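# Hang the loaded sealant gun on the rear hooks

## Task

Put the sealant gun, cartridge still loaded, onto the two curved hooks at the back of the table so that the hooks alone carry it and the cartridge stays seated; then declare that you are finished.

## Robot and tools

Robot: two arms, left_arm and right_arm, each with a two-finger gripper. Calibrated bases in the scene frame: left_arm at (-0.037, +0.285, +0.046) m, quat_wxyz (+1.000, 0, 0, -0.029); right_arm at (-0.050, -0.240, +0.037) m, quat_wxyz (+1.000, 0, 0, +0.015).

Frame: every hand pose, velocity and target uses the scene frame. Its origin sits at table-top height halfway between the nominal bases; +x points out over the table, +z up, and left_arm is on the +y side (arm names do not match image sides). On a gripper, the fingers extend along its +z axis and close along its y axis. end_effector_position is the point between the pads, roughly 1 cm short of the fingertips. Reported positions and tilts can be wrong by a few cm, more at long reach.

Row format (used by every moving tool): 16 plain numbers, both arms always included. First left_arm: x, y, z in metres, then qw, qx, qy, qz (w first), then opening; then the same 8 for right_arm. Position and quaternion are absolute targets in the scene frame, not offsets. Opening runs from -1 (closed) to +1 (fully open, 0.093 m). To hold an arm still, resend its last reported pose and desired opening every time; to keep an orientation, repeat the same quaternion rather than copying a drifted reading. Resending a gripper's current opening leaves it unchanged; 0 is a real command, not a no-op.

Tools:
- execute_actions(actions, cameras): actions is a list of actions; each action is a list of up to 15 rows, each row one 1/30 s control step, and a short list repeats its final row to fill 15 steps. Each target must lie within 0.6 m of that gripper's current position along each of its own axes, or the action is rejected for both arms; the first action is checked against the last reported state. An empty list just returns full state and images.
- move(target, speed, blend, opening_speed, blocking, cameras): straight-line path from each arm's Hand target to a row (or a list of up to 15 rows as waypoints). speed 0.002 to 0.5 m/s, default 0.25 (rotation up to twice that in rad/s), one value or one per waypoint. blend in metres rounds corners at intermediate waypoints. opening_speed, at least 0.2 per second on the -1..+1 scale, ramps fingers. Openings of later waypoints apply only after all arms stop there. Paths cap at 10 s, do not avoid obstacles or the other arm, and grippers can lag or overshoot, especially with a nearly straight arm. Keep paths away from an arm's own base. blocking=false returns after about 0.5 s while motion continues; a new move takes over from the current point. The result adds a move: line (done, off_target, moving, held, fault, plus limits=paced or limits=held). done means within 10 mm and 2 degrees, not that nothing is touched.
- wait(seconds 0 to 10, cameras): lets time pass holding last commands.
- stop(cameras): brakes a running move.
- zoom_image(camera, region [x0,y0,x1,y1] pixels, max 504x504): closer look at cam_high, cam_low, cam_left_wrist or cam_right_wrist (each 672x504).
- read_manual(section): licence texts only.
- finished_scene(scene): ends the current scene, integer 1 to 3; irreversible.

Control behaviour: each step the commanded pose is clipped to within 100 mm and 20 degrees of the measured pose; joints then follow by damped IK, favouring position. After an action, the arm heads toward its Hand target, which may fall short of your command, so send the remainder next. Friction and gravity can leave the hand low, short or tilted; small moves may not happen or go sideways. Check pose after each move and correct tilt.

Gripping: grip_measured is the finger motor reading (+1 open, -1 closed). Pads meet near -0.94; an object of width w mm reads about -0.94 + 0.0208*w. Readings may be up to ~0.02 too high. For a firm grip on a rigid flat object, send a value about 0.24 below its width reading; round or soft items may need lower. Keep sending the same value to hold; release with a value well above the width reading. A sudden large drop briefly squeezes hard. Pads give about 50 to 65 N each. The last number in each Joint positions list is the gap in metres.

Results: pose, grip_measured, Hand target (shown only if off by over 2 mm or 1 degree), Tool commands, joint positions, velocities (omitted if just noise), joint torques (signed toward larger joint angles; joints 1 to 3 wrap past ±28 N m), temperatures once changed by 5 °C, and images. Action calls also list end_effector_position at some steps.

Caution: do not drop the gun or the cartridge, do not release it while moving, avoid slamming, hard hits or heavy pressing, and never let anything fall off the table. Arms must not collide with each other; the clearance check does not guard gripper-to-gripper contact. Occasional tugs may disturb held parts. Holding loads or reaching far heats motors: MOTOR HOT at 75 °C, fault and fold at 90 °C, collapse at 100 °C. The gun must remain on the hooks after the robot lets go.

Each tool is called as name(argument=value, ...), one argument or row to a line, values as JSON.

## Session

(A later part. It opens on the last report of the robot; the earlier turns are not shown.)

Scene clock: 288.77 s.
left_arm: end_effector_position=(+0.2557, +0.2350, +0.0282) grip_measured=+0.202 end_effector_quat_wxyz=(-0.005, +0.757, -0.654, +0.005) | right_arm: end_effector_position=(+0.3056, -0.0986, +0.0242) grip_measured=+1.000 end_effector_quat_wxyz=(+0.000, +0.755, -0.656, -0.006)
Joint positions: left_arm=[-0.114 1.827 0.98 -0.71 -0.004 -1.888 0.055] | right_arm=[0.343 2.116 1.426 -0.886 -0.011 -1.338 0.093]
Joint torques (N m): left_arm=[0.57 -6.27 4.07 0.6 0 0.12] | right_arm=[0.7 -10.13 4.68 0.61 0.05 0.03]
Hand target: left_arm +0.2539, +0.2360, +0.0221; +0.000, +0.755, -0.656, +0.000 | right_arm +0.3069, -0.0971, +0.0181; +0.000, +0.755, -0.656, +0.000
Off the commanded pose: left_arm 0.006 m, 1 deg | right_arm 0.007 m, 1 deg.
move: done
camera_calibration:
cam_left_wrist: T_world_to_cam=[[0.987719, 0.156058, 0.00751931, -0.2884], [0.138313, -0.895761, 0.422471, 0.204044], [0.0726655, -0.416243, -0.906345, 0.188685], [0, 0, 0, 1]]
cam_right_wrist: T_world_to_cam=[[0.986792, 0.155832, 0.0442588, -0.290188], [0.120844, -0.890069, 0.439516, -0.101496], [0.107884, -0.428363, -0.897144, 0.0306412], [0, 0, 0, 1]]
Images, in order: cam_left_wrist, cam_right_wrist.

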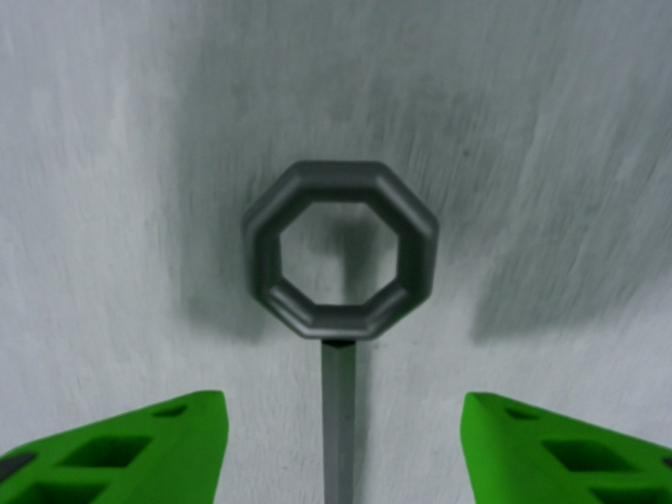

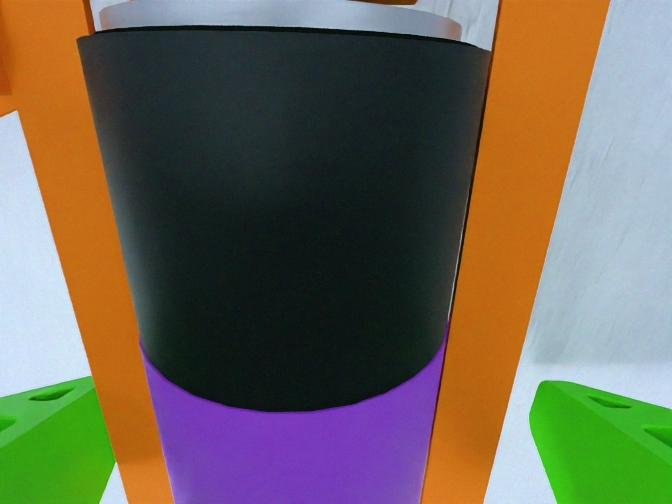

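move(
  target=[
    [0.254, 0.234, 0.022, 0,-0.7547,0.6561, 0, 0.2, 0.301, -0.097, 0.018, 0,-0.7547,0.6561, 0, 1],
    [0.254, 0.234, 0.022, 0,-0.7547,0.6561, 0, -1, 0.301, -0.097, 0.018, 0,-0.7547,0.6561, 0, 0.3],
  ],
  speed=0.03,
  opening_speed=0.5,
  cameras=["cam_left_wrist","cam_right_wrist"],
)

Scene clock: 305.03 s.
left_arm: end_effector_position=(+0.2549, +0.2352, +0.0282) grip_measured=-0.921 end_effector_quat_wxyz=(-0.004, +0.757, -0.654, +0.003) | right_arm: end_effector_position=(+0.2989, -0.0985, +0.0173) grip_measured=+0.575 end_effector_quat_wxyz=(+0.005, +0.755, -0.655, -0.009)
Joint positions: left_arm=[-0.114 1.827 0.98 -0.713 -0.004 -1.888 0.001] | right_arm=[0.35 2.116 1.395 -0.867 -0.01 -1.332 0.073]
Joint torques (N m): left_arm=[-0.14 -6.17 4.23 0.64 0 0.06] | right_arm=[0.7 -11.77 4.67 0.5 0.04 0.02]
Heat: left arm: 47 °C; right arm: 43 °C.
Hand target: left_arm +0.2539, +0.2340, +0.0221; +0.000, +0.755, -0.656, +0.000 | right_arm +0.3009, -0.0971, +0.0180; +0.000, +0.755, -0.656, +0.000
Off the commanded pose: left_arm 0.006 m, 1 deg | right_arm 0.003 m, 1 deg.
move: done
camera_calibration:
cam_left_wrist: T_world_to_cam=[[0.987738, 0.156055, 0.00462987, -0.287622], [0.139582, -0.89598, 0.421588, 0.204014], [0.0699392, -0.415772, -0.906776, 0.189379], [0, 0, 0, 1]]
cam_right_wrist: T_world_to_cam=[[0.987019, 0.157146, 0.0331365, -0.282995], [0.12651, -0.887876, 0.442348, -0.0991389], [0.0989342, -0.432414, -0.896231, 0.0275109], [0, 0, 0, 1]]
Images, in order: cam_left_wrist, cam_right_wrist.

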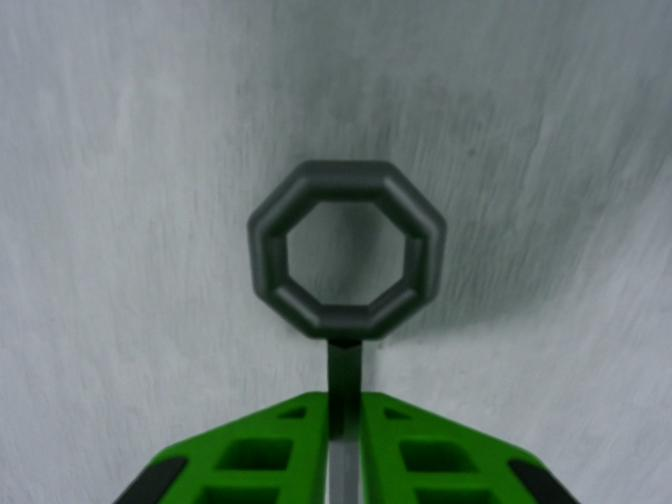

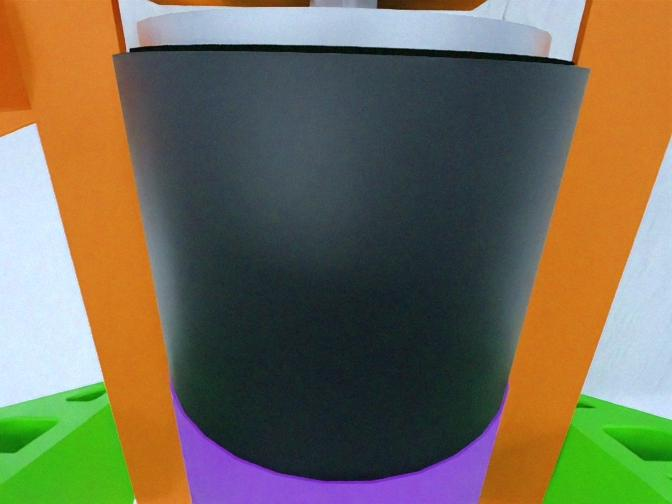

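move(
  target=[
    [0.256, 0.236, 0.09, 0,-0.7547,0.6561, 0, -1, 0.303, -0.097, 0.095, 0,-0.7547,0.6561, 0, 0.3],
  ],
  speed=0.07,
  cameras=["cam_high","cam_low"],
)

Scene clock: 358.07 s.
left_arm: end_effector_position=(+0.2479, +0.2368, +0.0732) grip_measured=-0.936 end_effector_quat_wxyz=(+0.011, +0.757, -0.653, -0.023) | right_arm: end_effector_position=(+0.2924, -0.0978, +0.0555) grip_measured=+0.574 end_effector_quat_wxyz=(+0.025, +0.755, -0.655, -0.029)
Joint positions: left_arm=[-0.113 1.766 1.106 -0.961 -0.005 -1.887 0] | right_arm=[0.35 2.085 1.509 -1.067 -0.029 -1.333 0.073]
Joint torques (N m): left_arm=[0.5 -11.62 6.71 0.24 0.02 0.11] | right_arm=[0.5 -18.4 9.25 -0.4 0.2 0.05]
Hand target: left_arm +0.2557, +0.2361, +0.0896; +0.000, +0.755, -0.656, +0.000 | right_arm +0.3017, -0.0973, +0.0934; -0.001, +0.754, -0.657, +0.000
Off the commanded pose: left_arm 0.019 m, 3 deg | right_arm 0.041 m, 4 deg.
move: off_target (left_arm, right_arm)
Images, in order: cam_high, cam_low.

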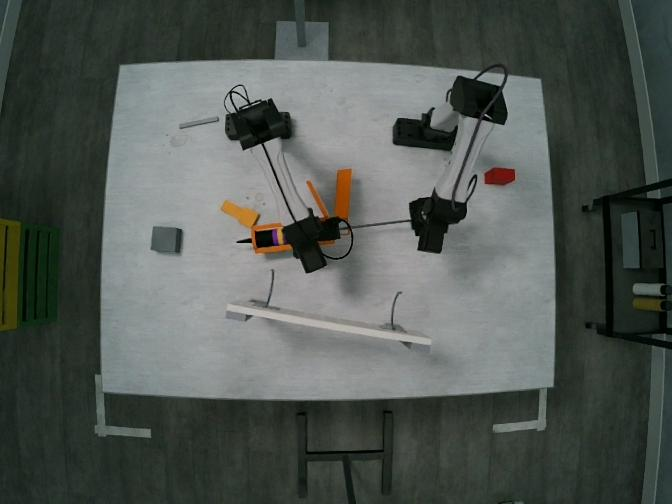

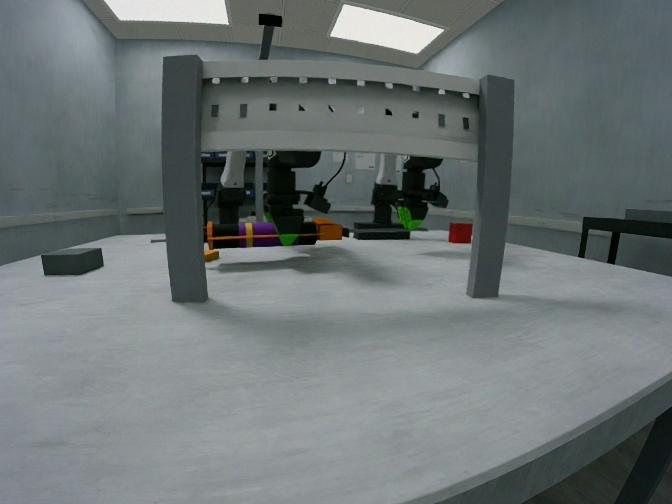

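move(
  target=[
    [0.256, 0.236, 0.19, 0,-0.7547,0.6561, 0, -1, 0.303, -0.097, 0.20, 0,-0.7547,0.6561, 0, 0.3],
    [0.304, 0.25, 0.295, -0.2706,0.6533,-0.6533,0.2706, -1, 0.305, -0.083, 0.302, -0.2706,0.6533,-0.6533,0.2706, 0.3],
  ],
  speed=0.14,
  blend=0.02,
  cameras=["cam_high","cam_low"],
)

Scene clock: 368.40 s.
left_arm: end_effector_position=(+0.2937, +0.2512, +0.2747) grip_measured=-0.937 end_effector_quat_wxyz=(-0.242, +0.667, -0.664, +0.234) | right_arm: end_effector_position=(+0.2977, -0.0847, +0.2647) grip_measured=+0.574 end_effector_quat_wxyz=(-0.216, +0.668, -0.673, +0.233)
Joint positions: left_arm=[-0.101 1.24 1.214 -0.866 -0.112 -1.693 0] | right_arm=[0.545 1.521 1.473 -0.97 0.357 -1.091 0.073]
Joint torques (N m): left_arm=[0.24 -6.8 6.34 2.62 -0.1 0.18] | right_arm=[1.24 -12.89 7.54 2.16 0.62 -0.41]
Heat: left arm: 47 °C; right arm: 48 °C.
Hand target: left_arm +0.3026, +0.2503, +0.2955; -0.270, +0.654, -0.653, +0.270 | right_arm +0.3028, -0.0841, +0.3022; -0.269, +0.652, -0.656, +0.269
Off the commanded pose: left_arm 0.023 m, 6 deg | right_arm 0.038 m, 8 deg.
move: off_target (left_arm, right_arm)
Images, in order: cam_high, cam_low.

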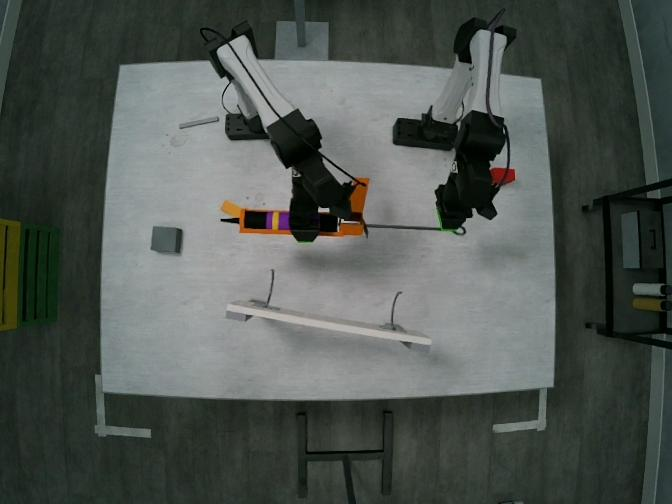

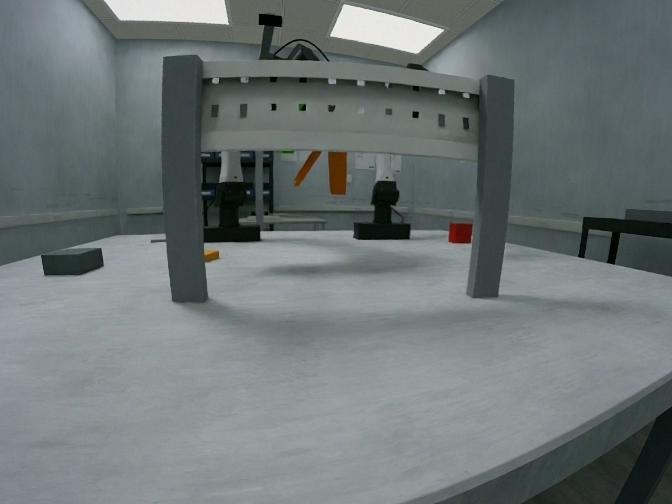

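move(
  target=[
    [0.358, 0.251, 0.376, -0.4798,0.4475,-0.5148,0.5520, -1, 0.306, -0.08, 0.392, -0.4875,0.4392,-0.5053,0.5608, 0.3],
  ],
  speed=0.14,
)

Scene clock: 379.17 s.
left_arm: end_effector_position=(+0.3557, +0.2492, +0.3586) grip_measured=-0.936 end_effector_quat_wxyz=(+0.460, -0.466, +0.532, -0.537) | right_arm: end_effector_position=(+0.3093, -0.0851, +0.3601) grip_measured=+0.574 end_effector_quat_wxyz=(+0.450, -0.462, +0.529, -0.552)
Joint positions: left_arm=[0.005 1.113 0.724 0.389 0.091 -1.583 0] | right_arm=[0.728 1.281 0.852 0.452 0.928 -1.622 0.073]
Joint torques (N m): left_arm=[0.53 -2.88 7.16 3.23 0.04 0.13] | right_arm=[1.02 -6.99 8.21 3.08 -0.23 -0.83]
Hand target: left_arm +0.3569, +0.2511, +0.3758; +0.479, -0.448, +0.515, -0.551 | right_arm +0.3043, -0.0817, +0.3915; +0.485, -0.440, +0.508, -0.559
Off the commanded pose: left_arm 0.018 m, 4 deg | right_arm 0.033 m, 6 deg.
move: off_target (left_arm, right_arm)
camera_calibration:
cam_left_wrist: T_world_to_cam=[[0.00957389, 0.0216474, 0.99972, -0.366295], [-0.546791, -0.836943, 0.0233591, 0.43546], [0.837214, -0.546862, 0.00382381, -0.0790189], [0, 0, 0, 1]]
cam_right_wrist: T_world_to_cam=[[-0.0563192, 0.0600284, 0.996607, -0.339203], [-0.592099, -0.805725, 0.015071, 0.142915], [0.803895, -0.589241, 0.0809205, -0.243781], [0, 0, 0, 1]]

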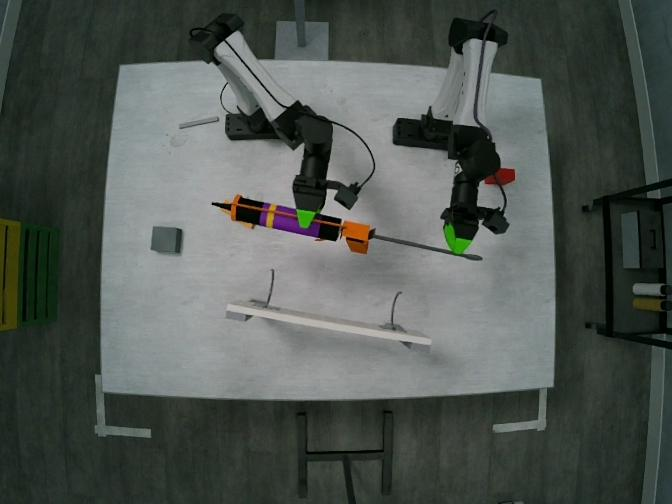

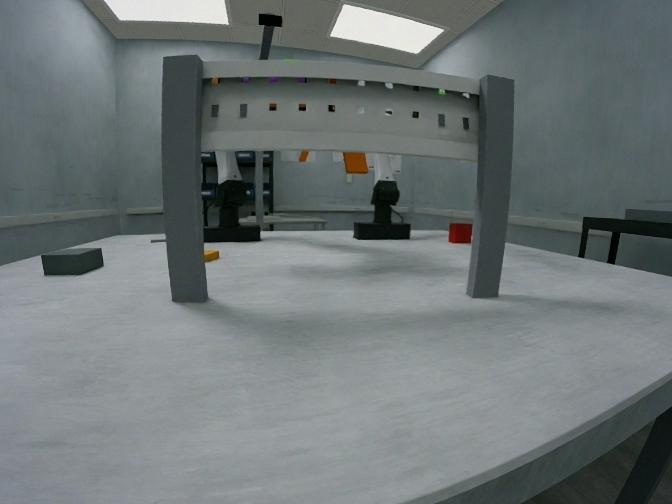

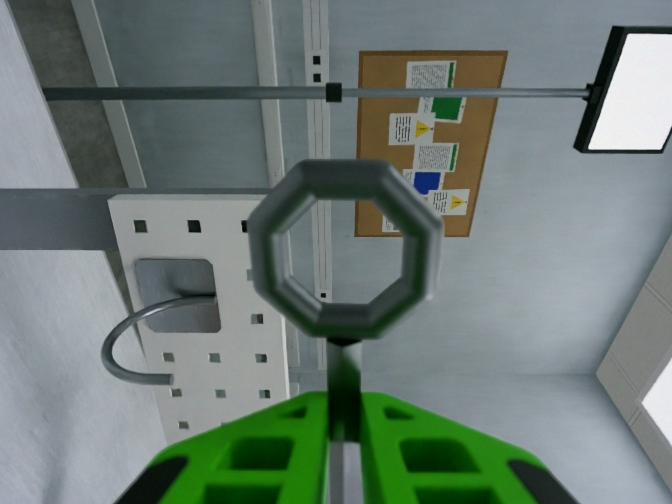

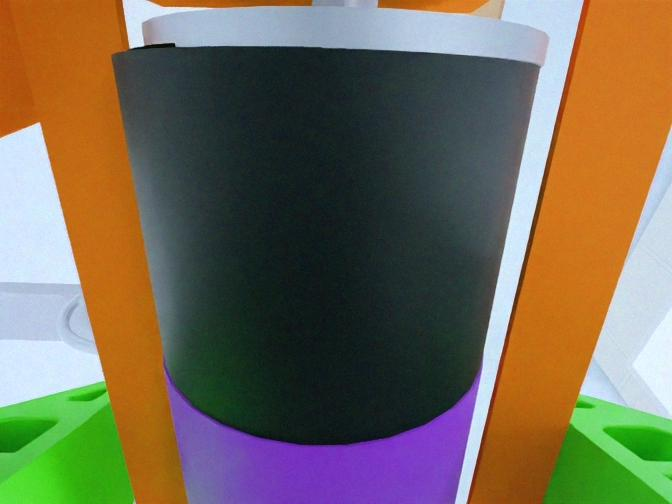

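move(
  target=[
    [0.418, 0.251, 0.386, -0.4962,0.4471,-0.4983,0.5530, -1, 0.385, -0.08, 0.406, -0.5040,0.4381,-0.4883,0.5618, 0.3],
  ],
  speed=0.12,
)

Scene clock: 396.83 s.
left_arm: end_effector_position=(+0.4110, +0.2509, +0.3427) grip_measured=-0.937 end_effector_quat_wxyz=(+0.459, -0.482, +0.532, -0.523) | right_arm: end_effector_position=(+0.3791, -0.0851, +0.3466) grip_measured=+0.574 end_effector_quat_wxyz=(+0.456, -0.478, +0.522, -0.540)
Joint positions: left_arm=[0.005 1.359 0.849 0.478 0.063 -1.585 0] | right_arm=[0.562 1.49 0.982 0.505 0.721 -1.61 0.073]
Joint torques (N m): left_arm=[-0.18 -5.49 10.13 3.49 -0.1 0.12] | right_arm=[0.01 -8.72 12.66 3.11 -0.27 -0.86]
Hand target: left_arm +0.4134, +0.2513, +0.3851; +0.495, -0.448, +0.499, -0.552 | right_arm +0.3782, -0.0834, +0.4043; +0.502, -0.438, +0.491, -0.562
Off the commanded pose: left_arm 0.044 m, 8 deg | right_arm 0.060 m, 9 deg.
move: off_target (left_arm, right_arm)
camera_calibration:
cam_left_wrist: T_world_to_cam=[[0.0400339, 0.0221934, 0.998952, -0.363359], [-0.522593, -0.85165, 0.0398642, 0.455616], [0.851642, -0.523641, -0.0224968, -0.127034], [0, 0, 0, 1]]
cam_right_wrist: T_world_to_cam=[[-0.042813, 0.0626534, 0.997117, -0.326939], [-0.558631, -0.82894, 0.0281003, 0.165271], [0.82831, -0.555818, 0.0704896, -0.301569], [0, 0, 0, 1]]

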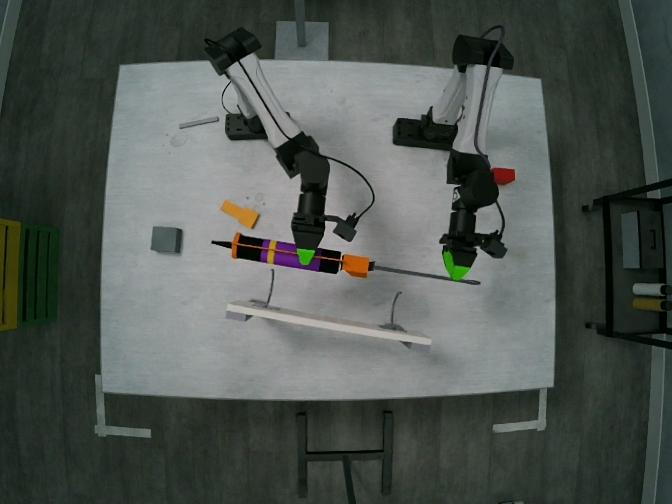

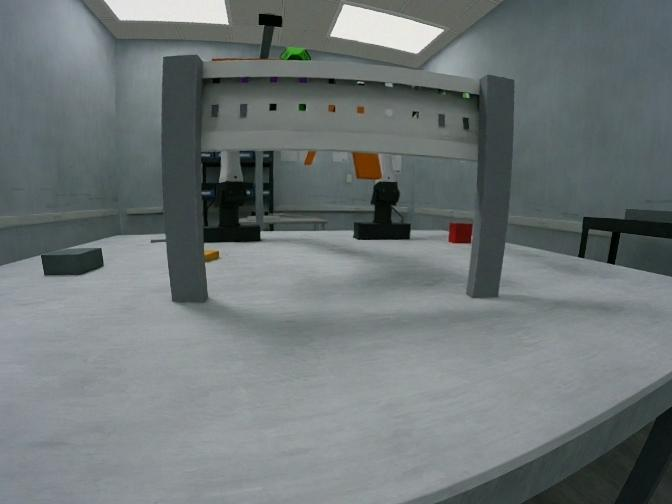

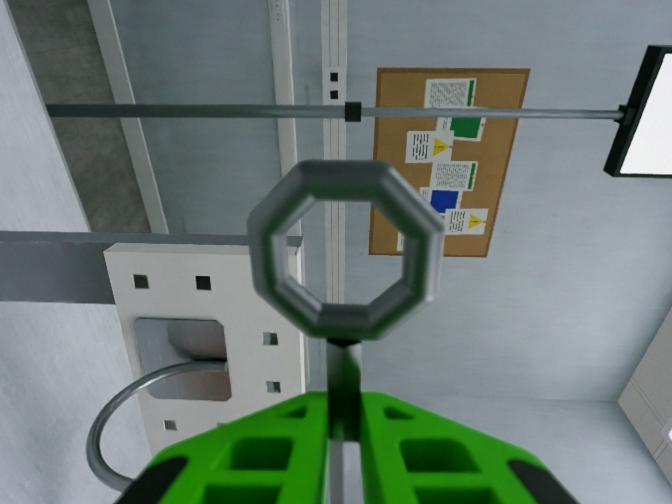

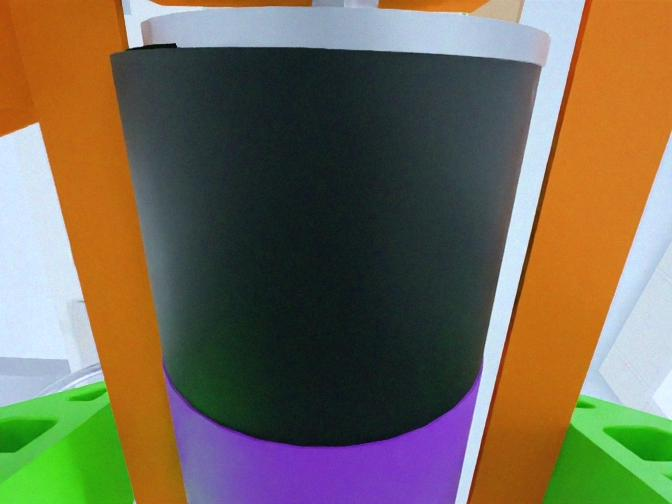

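move(
  target=[
    [0.43, 0.251, 0.41, -0.4962,0.4471,-0.4983,0.5530, -1, 0.390, -0.08, 0.428, -0.5040,0.4381,-0.4883,0.5618, 0.3],
    [0.496, 0.251, 0.422, -0.4962,0.4471,-0.4983,0.5530, -1, 0.459, -0.08, 0.438, -0.5040,0.4381,-0.4883,0.5618, 0.3],
  ],
  speed=0.1,
)

zoom_image(
  camera="cam_high",
  region=[200, 230, 500, 360],
)

Scene clock: 408.23 s.
left_arm: end_effector_position=(+0.4902, +0.2498, +0.3784) grip_measured=-0.937 end_effector_quat_wxyz=(+0.462, -0.482, +0.531, -0.522) | right_arm: end_effector_position=(+0.4560, -0.0859, +0.3767) grip_measured=+0.574 end_effector_quat_wxyz=(+0.459, -0.470, +0.529, -0.537)
Joint positions: left_arm=[0.011 1.636 1.247 0.362 0.064 -1.582 0] | right_arm=[0.451 1.718 1.342 0.374 0.62 -1.588 0.073]
Joint torques (N m): left_arm=[0.32 -8.51 10.41 3.42 0.02 0.12] | right_arm=[0.28 -11.43 12.82 3 -0.31 -0.87]
Heat: left arm: 42 °C; right arm: 48 °C.
Hand target: left_arm +0.4913, +0.2512, +0.4210; +0.496, -0.448, +0.499, -0.552 | right_arm +0.4516, -0.0830, +0.4362; +0.502, -0.437, +0.490, -0.562
Off the commanded pose: left_arm 0.044 m, 8 deg | right_arm 0.062 m, 8 deg.
move: off_target (left_arm, right_arm)
camera_calibration:
cam_left_wrist: T_world_to_cam=[[0.0361569, 0.0195443, 0.999155, -0.399699], [-0.518254, -0.854491, 0.0354689, 0.494838], [0.854462, -0.519099, -0.0207669, -0.197432], [0, 0, 0, 1]]
cam_right_wrist: T_world_to_cam=[[-0.0443697, 0.0421298, 0.998126, -0.35509], [-0.566585, -0.823947, 0.00959146, 0.217759], [0.822808, -0.565098, 0.0604284, -0.362311], [0, 0, 0, 1]]

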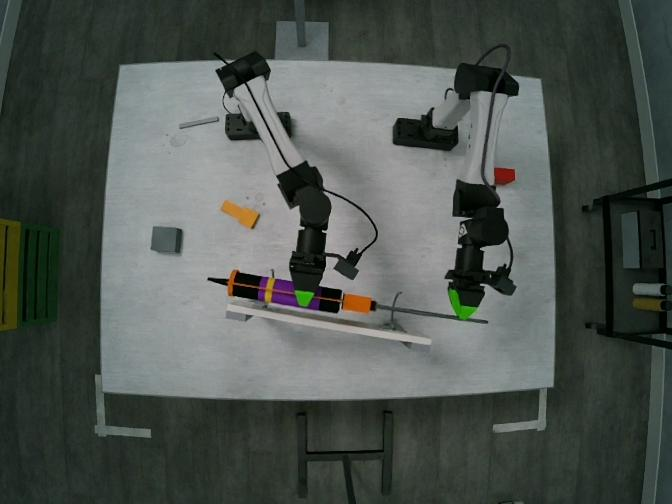

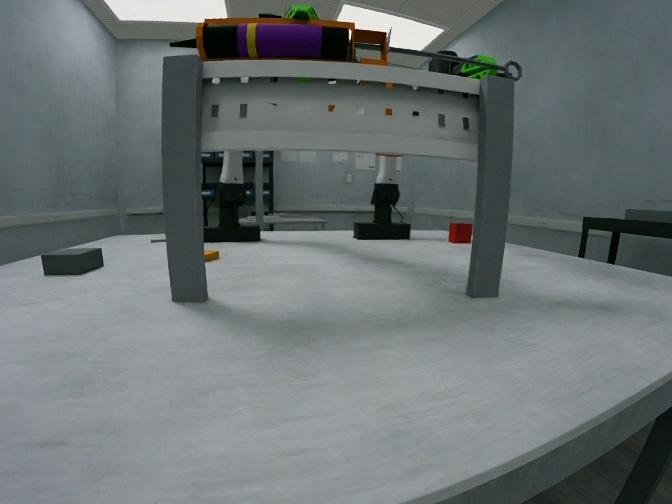

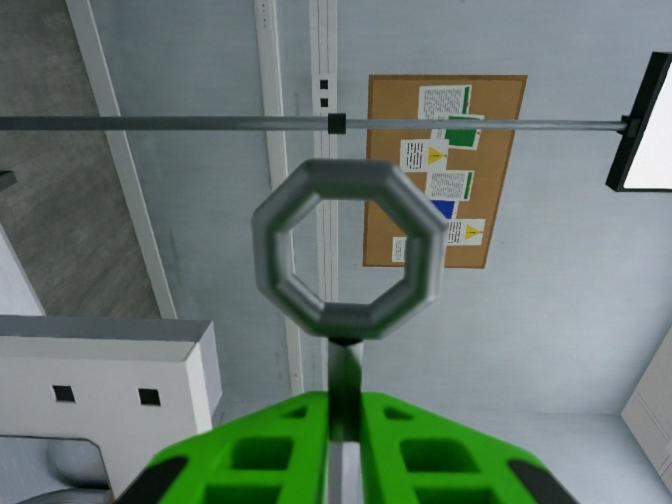

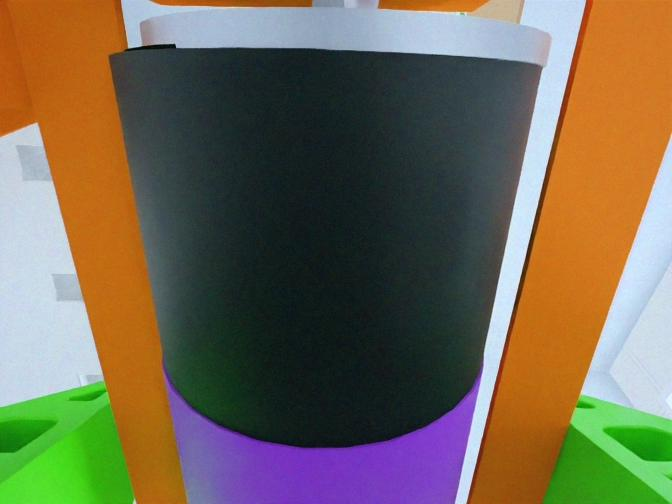

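Scaled by 1.680 from the camera's 672x504 image, which has a finer 960x720 frame.

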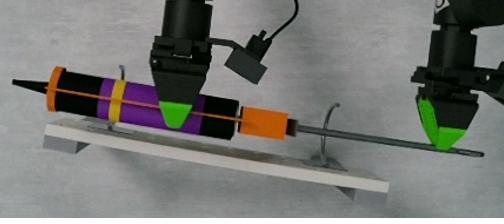

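move(
  target=[
    [0.508, 0.251, 0.422, -0.4962,0.4471,-0.4983,0.5530, -1, 0.463, -0.08, 0.438, -0.5040,0.4381,-0.4883,0.5618, 0.3],
    [0.508, 0.251, 0.372, -0.4962,0.4471,-0.4983,0.5530, -1, 0.463, -0.08, 0.388, -0.5040,0.4381,-0.4883,0.5618, 0.3],
  ],
  speed=0.07,
  cameras=["cam_high","cam_low"],
)

zoom_image(
  camera="cam_high",
  region=[200, 230, 500, 360],
)

Scene clock: 421.03 s.
left_arm: end_effector_position=(+0.5046, +0.2491, +0.3447) grip_measured=-0.937 end_effector_quat_wxyz=(+0.468, -0.475, +0.526, -0.529) | right_arm: end_effector_position=(+0.4643, -0.0865, +0.3421) grip_measured=+0.574 end_effector_quat_wxyz=(+0.460, -0.464, +0.532, -0.539)
Joint positions: left_arm=[0.012 1.723 1.183 0.537 0.066 -1.581 0] | right_arm=[0.443 1.775 1.264 0.516 0.62 -1.585 0.073]
Joint torques (N m): left_arm=[0.43 -8.98 7.66 3.57 0.02 0.11] | right_arm=[0.5 -12.4 8.51 3.42 -0.36 -0.87]
Hand target: left_arm +0.5057, +0.2511, +0.3717; +0.495, -0.448, +0.499, -0.552 | right_arm +0.4591, -0.0818, +0.3874; +0.501, -0.438, +0.492, -0.562
Off the commanded pose: left_arm 0.028 m, 6 deg | right_arm 0.046 m, 8 deg.
move: off_target (left_arm, right_arm)
Images, in order: cam_high, cam_low.

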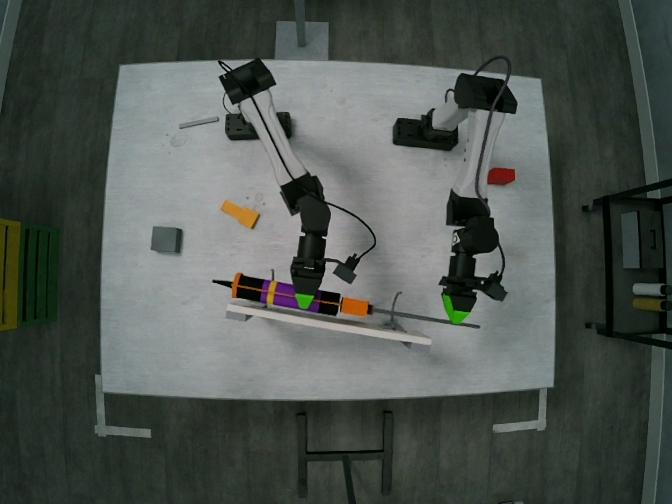

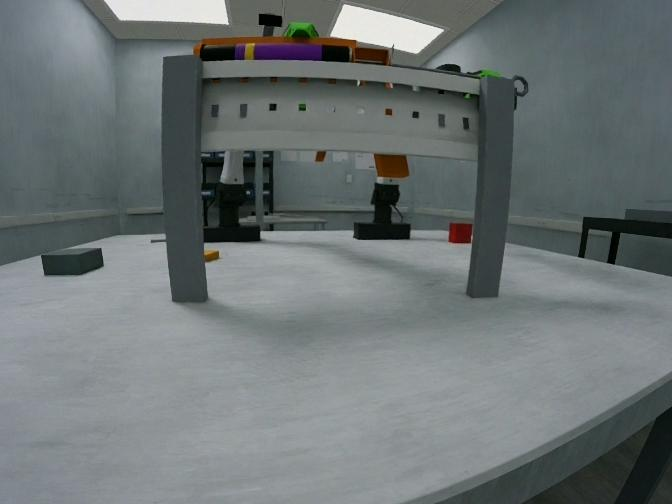

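Scaled by 1.680 from the camera's 672x504 image, which has a finer 960x720 frame.

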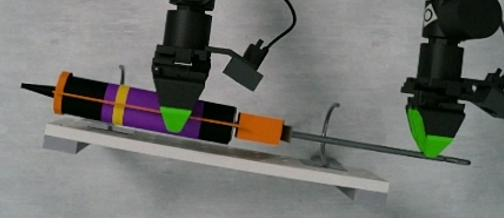

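move(
  target=[
    [0.507, 0.251, 0.324, -0.4962,0.4471,-0.4983,0.5530, -1, 0.462, -0.08, 0.344, -0.5040,0.4381,-0.4883,0.5618, 0.3],
  ],
  speed=0.06,
  cameras=["cam_high","cam_low"],
)

zoom_image(
  camera="cam_high",
  region=[200, 230, 500, 360],
)

Scene clock: 430.50 s.
left_arm: end_effector_position=(+0.5037, +0.2490, +0.3002) grip_measured=-0.937 end_effector_quat_wxyz=(+0.470, -0.473, +0.524, -0.531) | right_arm: end_effector_position=(+0.4623, -0.0876, +0.2987) grip_measured=+0.574 end_effector_quat_wxyz=(+0.459, -0.466, +0.532, -0.539)
Joint positions: left_arm=[0.012 1.789 1.063 0.73 0.067 -1.58 0] | right_arm=[0.443 1.824 1.143 0.683 0.62 -1.586 0.073]
Joint torques (N m): left_arm=[0.44 -8.94 7.17 3.5 -0.01 0.09] | right_arm=[0.57 -12.51 8.12 3.45 -0.35 -0.84]
Heat: left arm: 48 °C; right arm: 49 °C.
Hand target: left_arm +0.5053, +0.2511, +0.3239; +0.495, -0.448, +0.499, -0.552 | right_arm +0.4585, -0.0817, +0.3435; +0.501, -0.438, +0.492, -0.562
Off the commanded pose: left_arm 0.024 m, 6 deg | right_arm 0.046 m, 8 deg.
move: off_target (left_arm, right_arm)
Images, in order: cam_high, cam_low.

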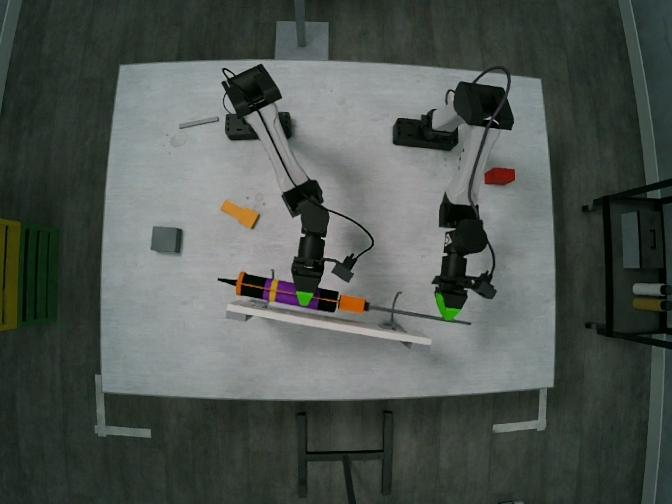

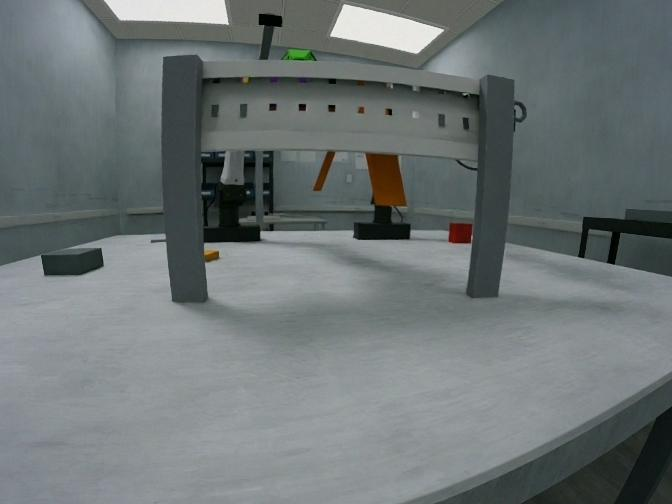

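Scaled by 1.680 from the camera's 672x504 image, which has a finer 960x720 frame.

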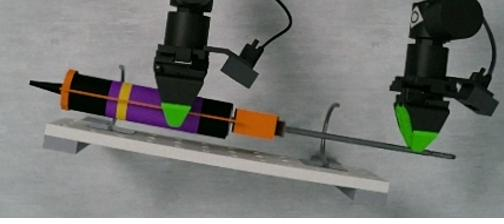

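move(
  target=[
    [0.507, 0.251, 0.294, -0.4962,0.4471,-0.4983,0.5530, -1, 0.462, -0.08, 0.312, -0.5040,0.4381,-0.4883,0.5618, 0.3],
  ],
  speed=0.05,
  cameras=["cam_high","cam_low"],
)

zoom_image(
  camera="cam_high",
  region=[200, 230, 500, 360],
)

Scene clock: 438.70 s.
left_arm: end_effector_position=(+0.5039, +0.2489, +0.2704) grip_measured=-0.937 end_effector_quat_wxyz=(+0.470, -0.473, +0.524, -0.531) | right_arm: end_effector_position=(+0.4617, -0.0880, +0.2687) grip_measured=+0.574 end_effector_quat_wxyz=(+0.459, -0.464, +0.531, -0.540)
Joint positions: left_arm=[0.012 1.85 1.005 0.849 0.067 -1.58 0] | right_arm=[0.443 1.88 1.077 0.808 0.621 -1.587 0.073]
Joint torques (N m): left_arm=[0.4 -9.17 6.83 3.51 -0.01 0.12] | right_arm=[0.57 -12.52 7.73 3.43 -0.36 -0.84]
Hand target: left_arm +0.5055, +0.2510, +0.2939; +0.495, -0.448, +0.499, -0.552 | right_arm +0.4590, -0.0815, +0.3117; +0.501, -0.438, +0.491, -0.562
Off the commanded pose: left_arm 0.024 m, 6 deg | right_arm 0.044 m, 8 deg.
move: off_target (left_arm, right_arm)
Images, in order: cam_high, cam_low.

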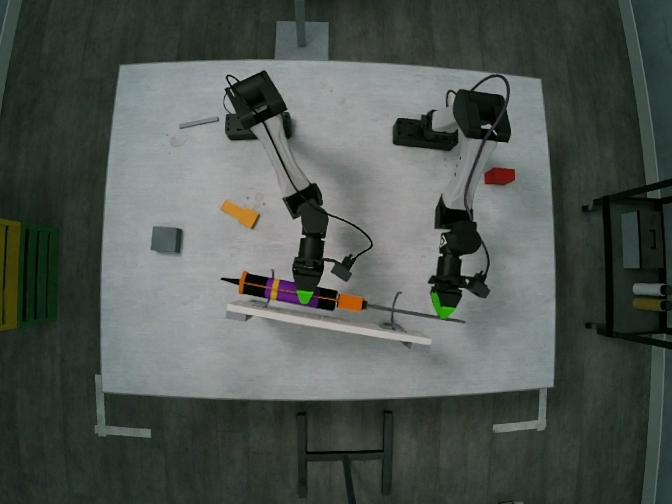

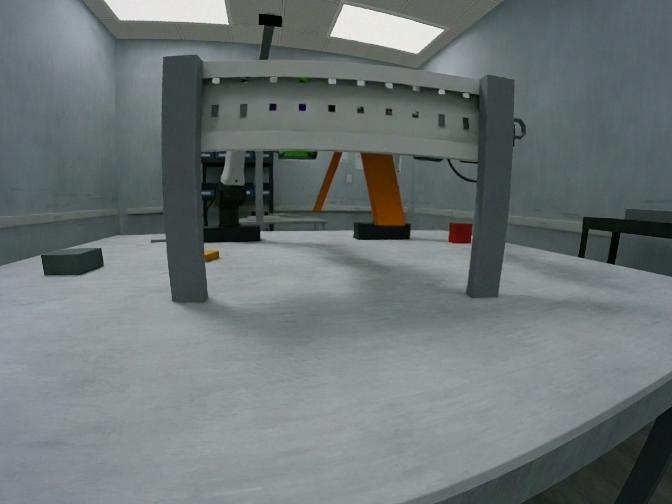

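Scaled by 1.680 from the camera's 672x504 image, which has a finer 960x720 frame.

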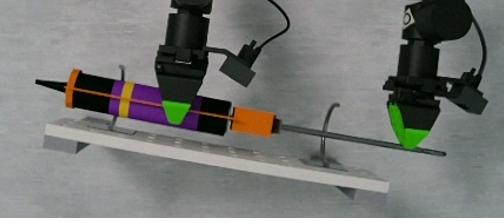

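move(
  target=[
    [0.507, 0.251, 0.270, -0.4962,0.4471,-0.4983,0.5530, -1, 0.462, -0.08, 0.287, -0.5040,0.4381,-0.4883,0.5618, 0.3],
  ],
  speed=0.04,
  cameras=["cam_high"],
)

Scene clock: 444.03 s.
left_arm: end_effector_position=(+0.5050, +0.2488, +0.2532) grip_measured=-0.937 end_effector_quat_wxyz=(+0.474, -0.467, +0.519, -0.536) | right_arm: end_effector_position=(+0.4617, -0.0883, +0.2547) grip_measured=+0.574 end_effector_quat_wxyz=(+0.462, -0.459, +0.523, -0.549)
Joint positions: left_arm=[0.012 1.908 0.976 0.957 0.068 -1.58 0] | right_arm=[0.443 1.927 1.043 0.922 0.623 -1.615 0.073]
Joint torques (N m): left_arm=[0.46 -9.1 6.11 3.37 -0.02 0.09] | right_arm=[0.4 -11.73 6.95 3.26 -0.42 -0.54]
Hand target: left_arm +0.5061, +0.2511, +0.2699; +0.495, -0.448, +0.499, -0.552 | right_arm +0.4600, -0.0809, +0.2869; +0.502, -0.438, +0.490, -0.562
Off the commanded pose: left_arm 0.017 m, 5 deg | right_arm 0.033 m, 7 deg.
move: off_target (left_arm, right_arm)
Images, in order: cam_high.

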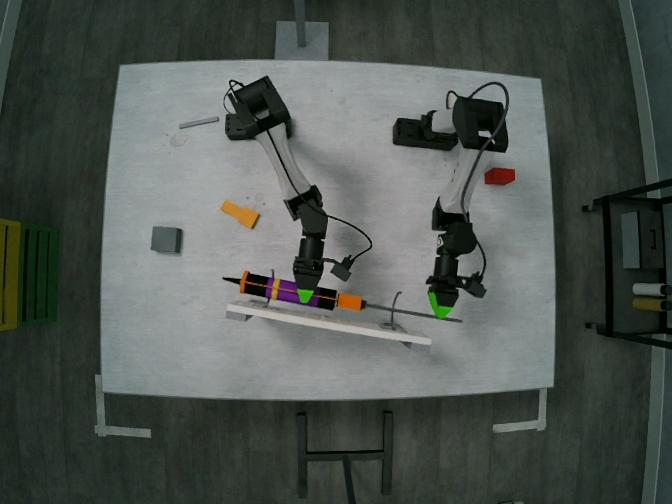

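move(
  target=[
    [0.507, 0.251, 0.250, -0.4844,0.4597,-0.5123,0.5397, -1, 0.462, -0.08, 0.274, -0.4844,0.4597,-0.5123,0.5397, 0.3],
    [0.507, 0.251, 0.230, -0.4722,0.4722,-0.5263,0.5263, -1, 0.462, -0.082, 0.264, -0.4722,0.4722,-0.5263,0.5263, 0.3],
  ],
  speed=0.04,
  cameras=["cam_high","cam_low"],
)

zoom_image(
  camera="cam_high",
  region=[200, 230, 500, 360],
)

Scene clock: 453.53 s.
left_arm: end_effector_position=(+0.5049, +0.2487, +0.2323) grip_measured=-0.937 end_effector_quat_wxyz=(+0.462, -0.480, +0.527, -0.528) | right_arm: end_effector_position=(+0.4630, -0.0868, +0.2475) grip_measured=+0.574 end_effector_quat_wxyz=(+0.442, -0.483, +0.523, -0.546)
Joint positions: left_arm=[0.012 1.938 0.96 0.963 0.068 -1.59 0] | right_arm=[0.443 1.92 1.056 0.845 0.617 -1.626 0.073]
Joint torques (N m): left_arm=[0.47 -8.29 5.56 2.88 -0.02 0.24] | right_arm=[0.14 -14.12 6.91 1.83 -0.37 0.6]
Hand target: left_arm +0.5069, +0.2510, +0.2301; +0.472, -0.472, +0.526, -0.526 | right_arm +0.4617, -0.0820, +0.2640; -0.472, +0.472, -0.526, +0.527
Off the commanded pose: left_arm 0.004 m, 1 deg | right_arm 0.017 m, 4 deg.
move: off_target (right_arm)
Images, in order: cam_high, cam_low.

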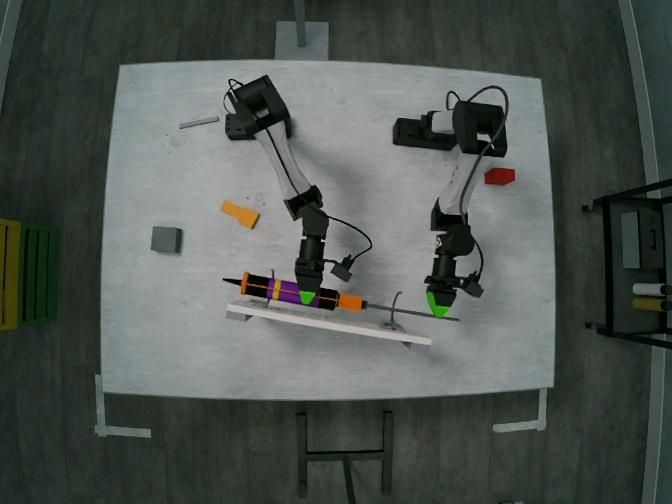

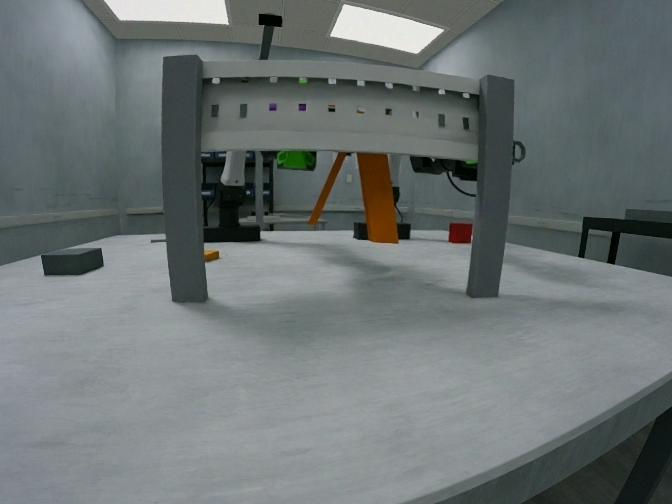

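Scaled by 1.680 from the camera's 672x504 image, which has a finer 960x720 frame.

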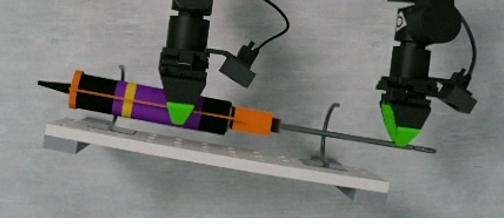

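move(
  target=[
    [0.507, 0.251, 0.215, -0.4722,0.4722,-0.5263,0.5263, -1, 0.462, -0.082, 0.254, -0.4722,0.4722,-0.5263,0.5263, 0.3],
  ],
  speed=0.04,
  cameras=["cam_left_wrist","cam_right_wrist"],
)

Scene clock: 459.70 s.
left_arm: end_effector_position=(+0.5054, +0.2487, +0.2238) grip_measured=-0.937 end_effector_quat_wxyz=(+0.465, -0.477, +0.520, -0.535) | right_arm: end_effector_position=(+0.4634, -0.0864, +0.2464) grip_measured=+0.574 end_effector_quat_wxyz=(-0.438, +0.490, -0.519, +0.547)
Joint positions: left_arm=[0.012 1.977 0.947 1.035 0.068 -1.599 0] | right_arm=[0.441 1.92 1.056 0.84 0.61 -1.64 0.073]
Joint torques (N m): left_arm=[0.49 -8.08 5.18 2.73 -0.01 0.33] | right_arm=[0.28 -12.04 5.76 2.26 -0.28 0.79]
Hand target: left_arm +0.5068, +0.2510, +0.2150; +0.472, -0.472, +0.527, -0.526 | right_arm +0.4619, -0.0821, +0.2540; -0.471, +0.473, -0.526, +0.527
Off the commanded pose: left_arm 0.009 m, 2 deg | right_arm 0.009 m, 5 deg.
move: off_target (right_arm)
camera_calibration:
cam_left_wrist: T_world_to_cam=[[0.00580666, 0.0380504, 0.999259, -0.234978], [-0.522425, -0.851947, 0.0354768, 0.508762], [0.852665, -0.522244, 0.0149315, -0.22046], [0, 0, 0, 1]]
cam_right_wrist: T_world_to_cam=[[-0.0192916, 0.102475, 0.994549, -0.230156], [-0.565401, -0.821519, 0.073679, 0.206663], [0.824591, -0.560897, 0.0737876, -0.364606], [0, 0, 0, 1]]
Images, in order: cam_left_wrist, cam_right_wrist.

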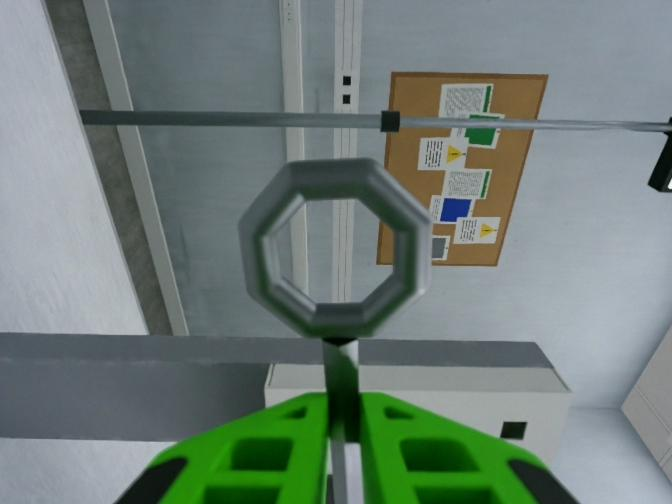

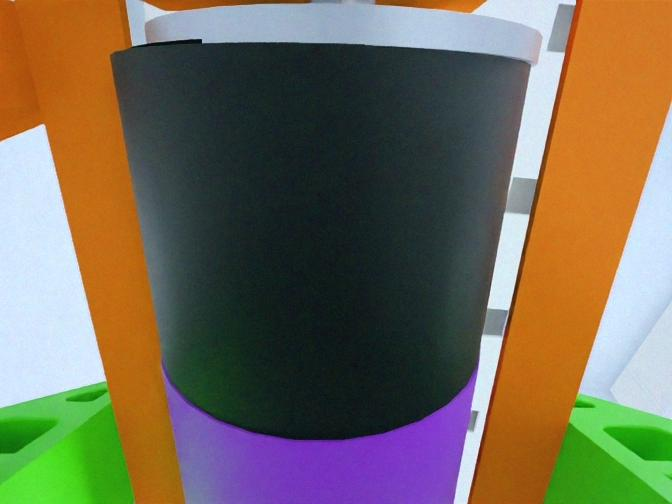

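move(
  target=[
    [0.507, 0.251, 0.222, -0.4722,0.4722,-0.5263,0.5263, -1, 0.462, -0.082, 0.257, -0.4722,0.4722,-0.5263,0.5263, 0.98],
  ],
  speed=0.03,
  opening_speed=0.4,
  cameras=["cam_high","cam_right_wrist"],
)

zoom_image(
  camera="cam_high",
  region=[200, 230, 500, 360],
)

Scene clock: 467.43 s.
left_arm: end_effector_position=(+0.5051, +0.2487, +0.2105) grip_measured=-0.937 end_effector_quat_wxyz=(-0.448, +0.493, -0.531, +0.523) | right_arm: end_effector_position=(+0.4638, -0.0836, +0.2450) grip_measured=+0.978 end_effector_quat_wxyz=(+0.456, -0.481, +0.530, -0.529)
Joint positions: left_arm=[0.012 1.977 0.947 0.98 0.068 -1.608 0] | right_arm=[0.441 1.92 1.056 0.834 0.592 -1.58 0.092]
Joint torques (N m): left_arm=[0.44 -10.13 5.68 3.02 -0.04 0.43] | right_arm=[0.27 -12.59 6.15 2.23 -0.09 0.1]
Hand target: left_arm +0.5067, +0.2510, +0.2221; -0.472, +0.473, -0.526, +0.526 | right_arm +0.4620, -0.0821, +0.2569; +0.472, -0.472, +0.526, -0.526
Off the commanded pose: left_arm 0.012 m, 4 deg | right_arm 0.012 m, 2 deg.
move: off_target (left_arm, right_arm)
camera_calibration:
cam_right_wrist: T_world_to_cam=[[-0.0225964, 0.0452925, 0.998718, -0.233368], [-0.552054, -0.833424, 0.0253058, 0.213952], [0.833502, -0.550775, 0.0438363, -0.35924], [0, 0, 0, 1]]
Images, in order: cam_high, cam_right_wrist.

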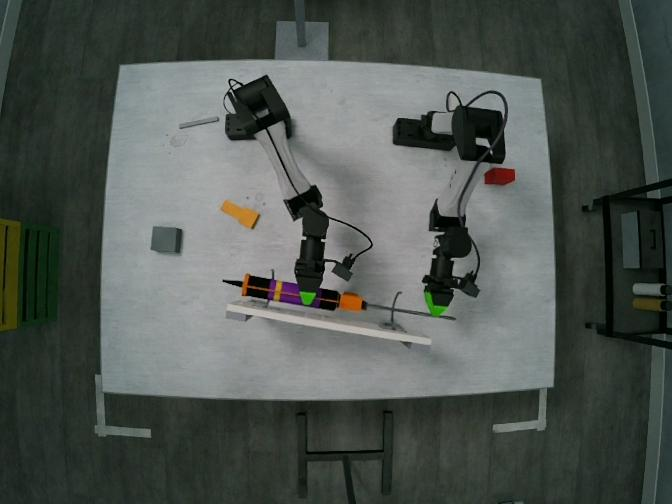

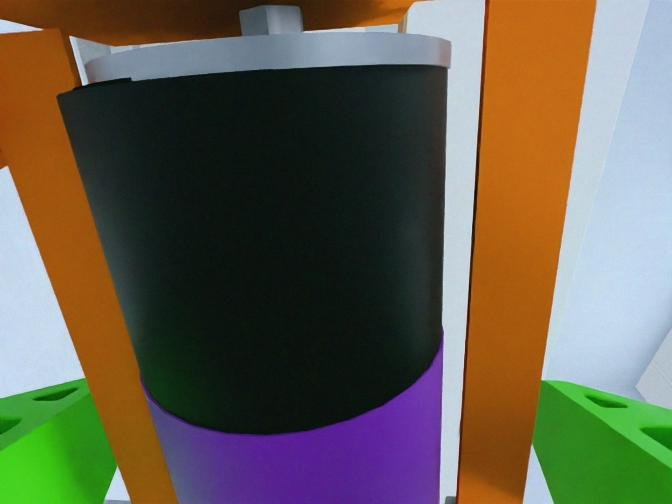

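Scaled by 1.680 from the camera's 672x504 image, which has a finer 960x720 frame.

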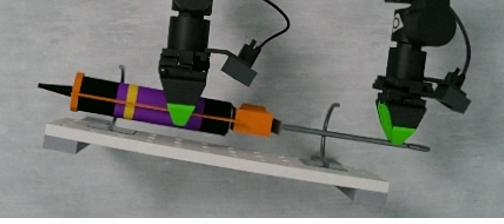

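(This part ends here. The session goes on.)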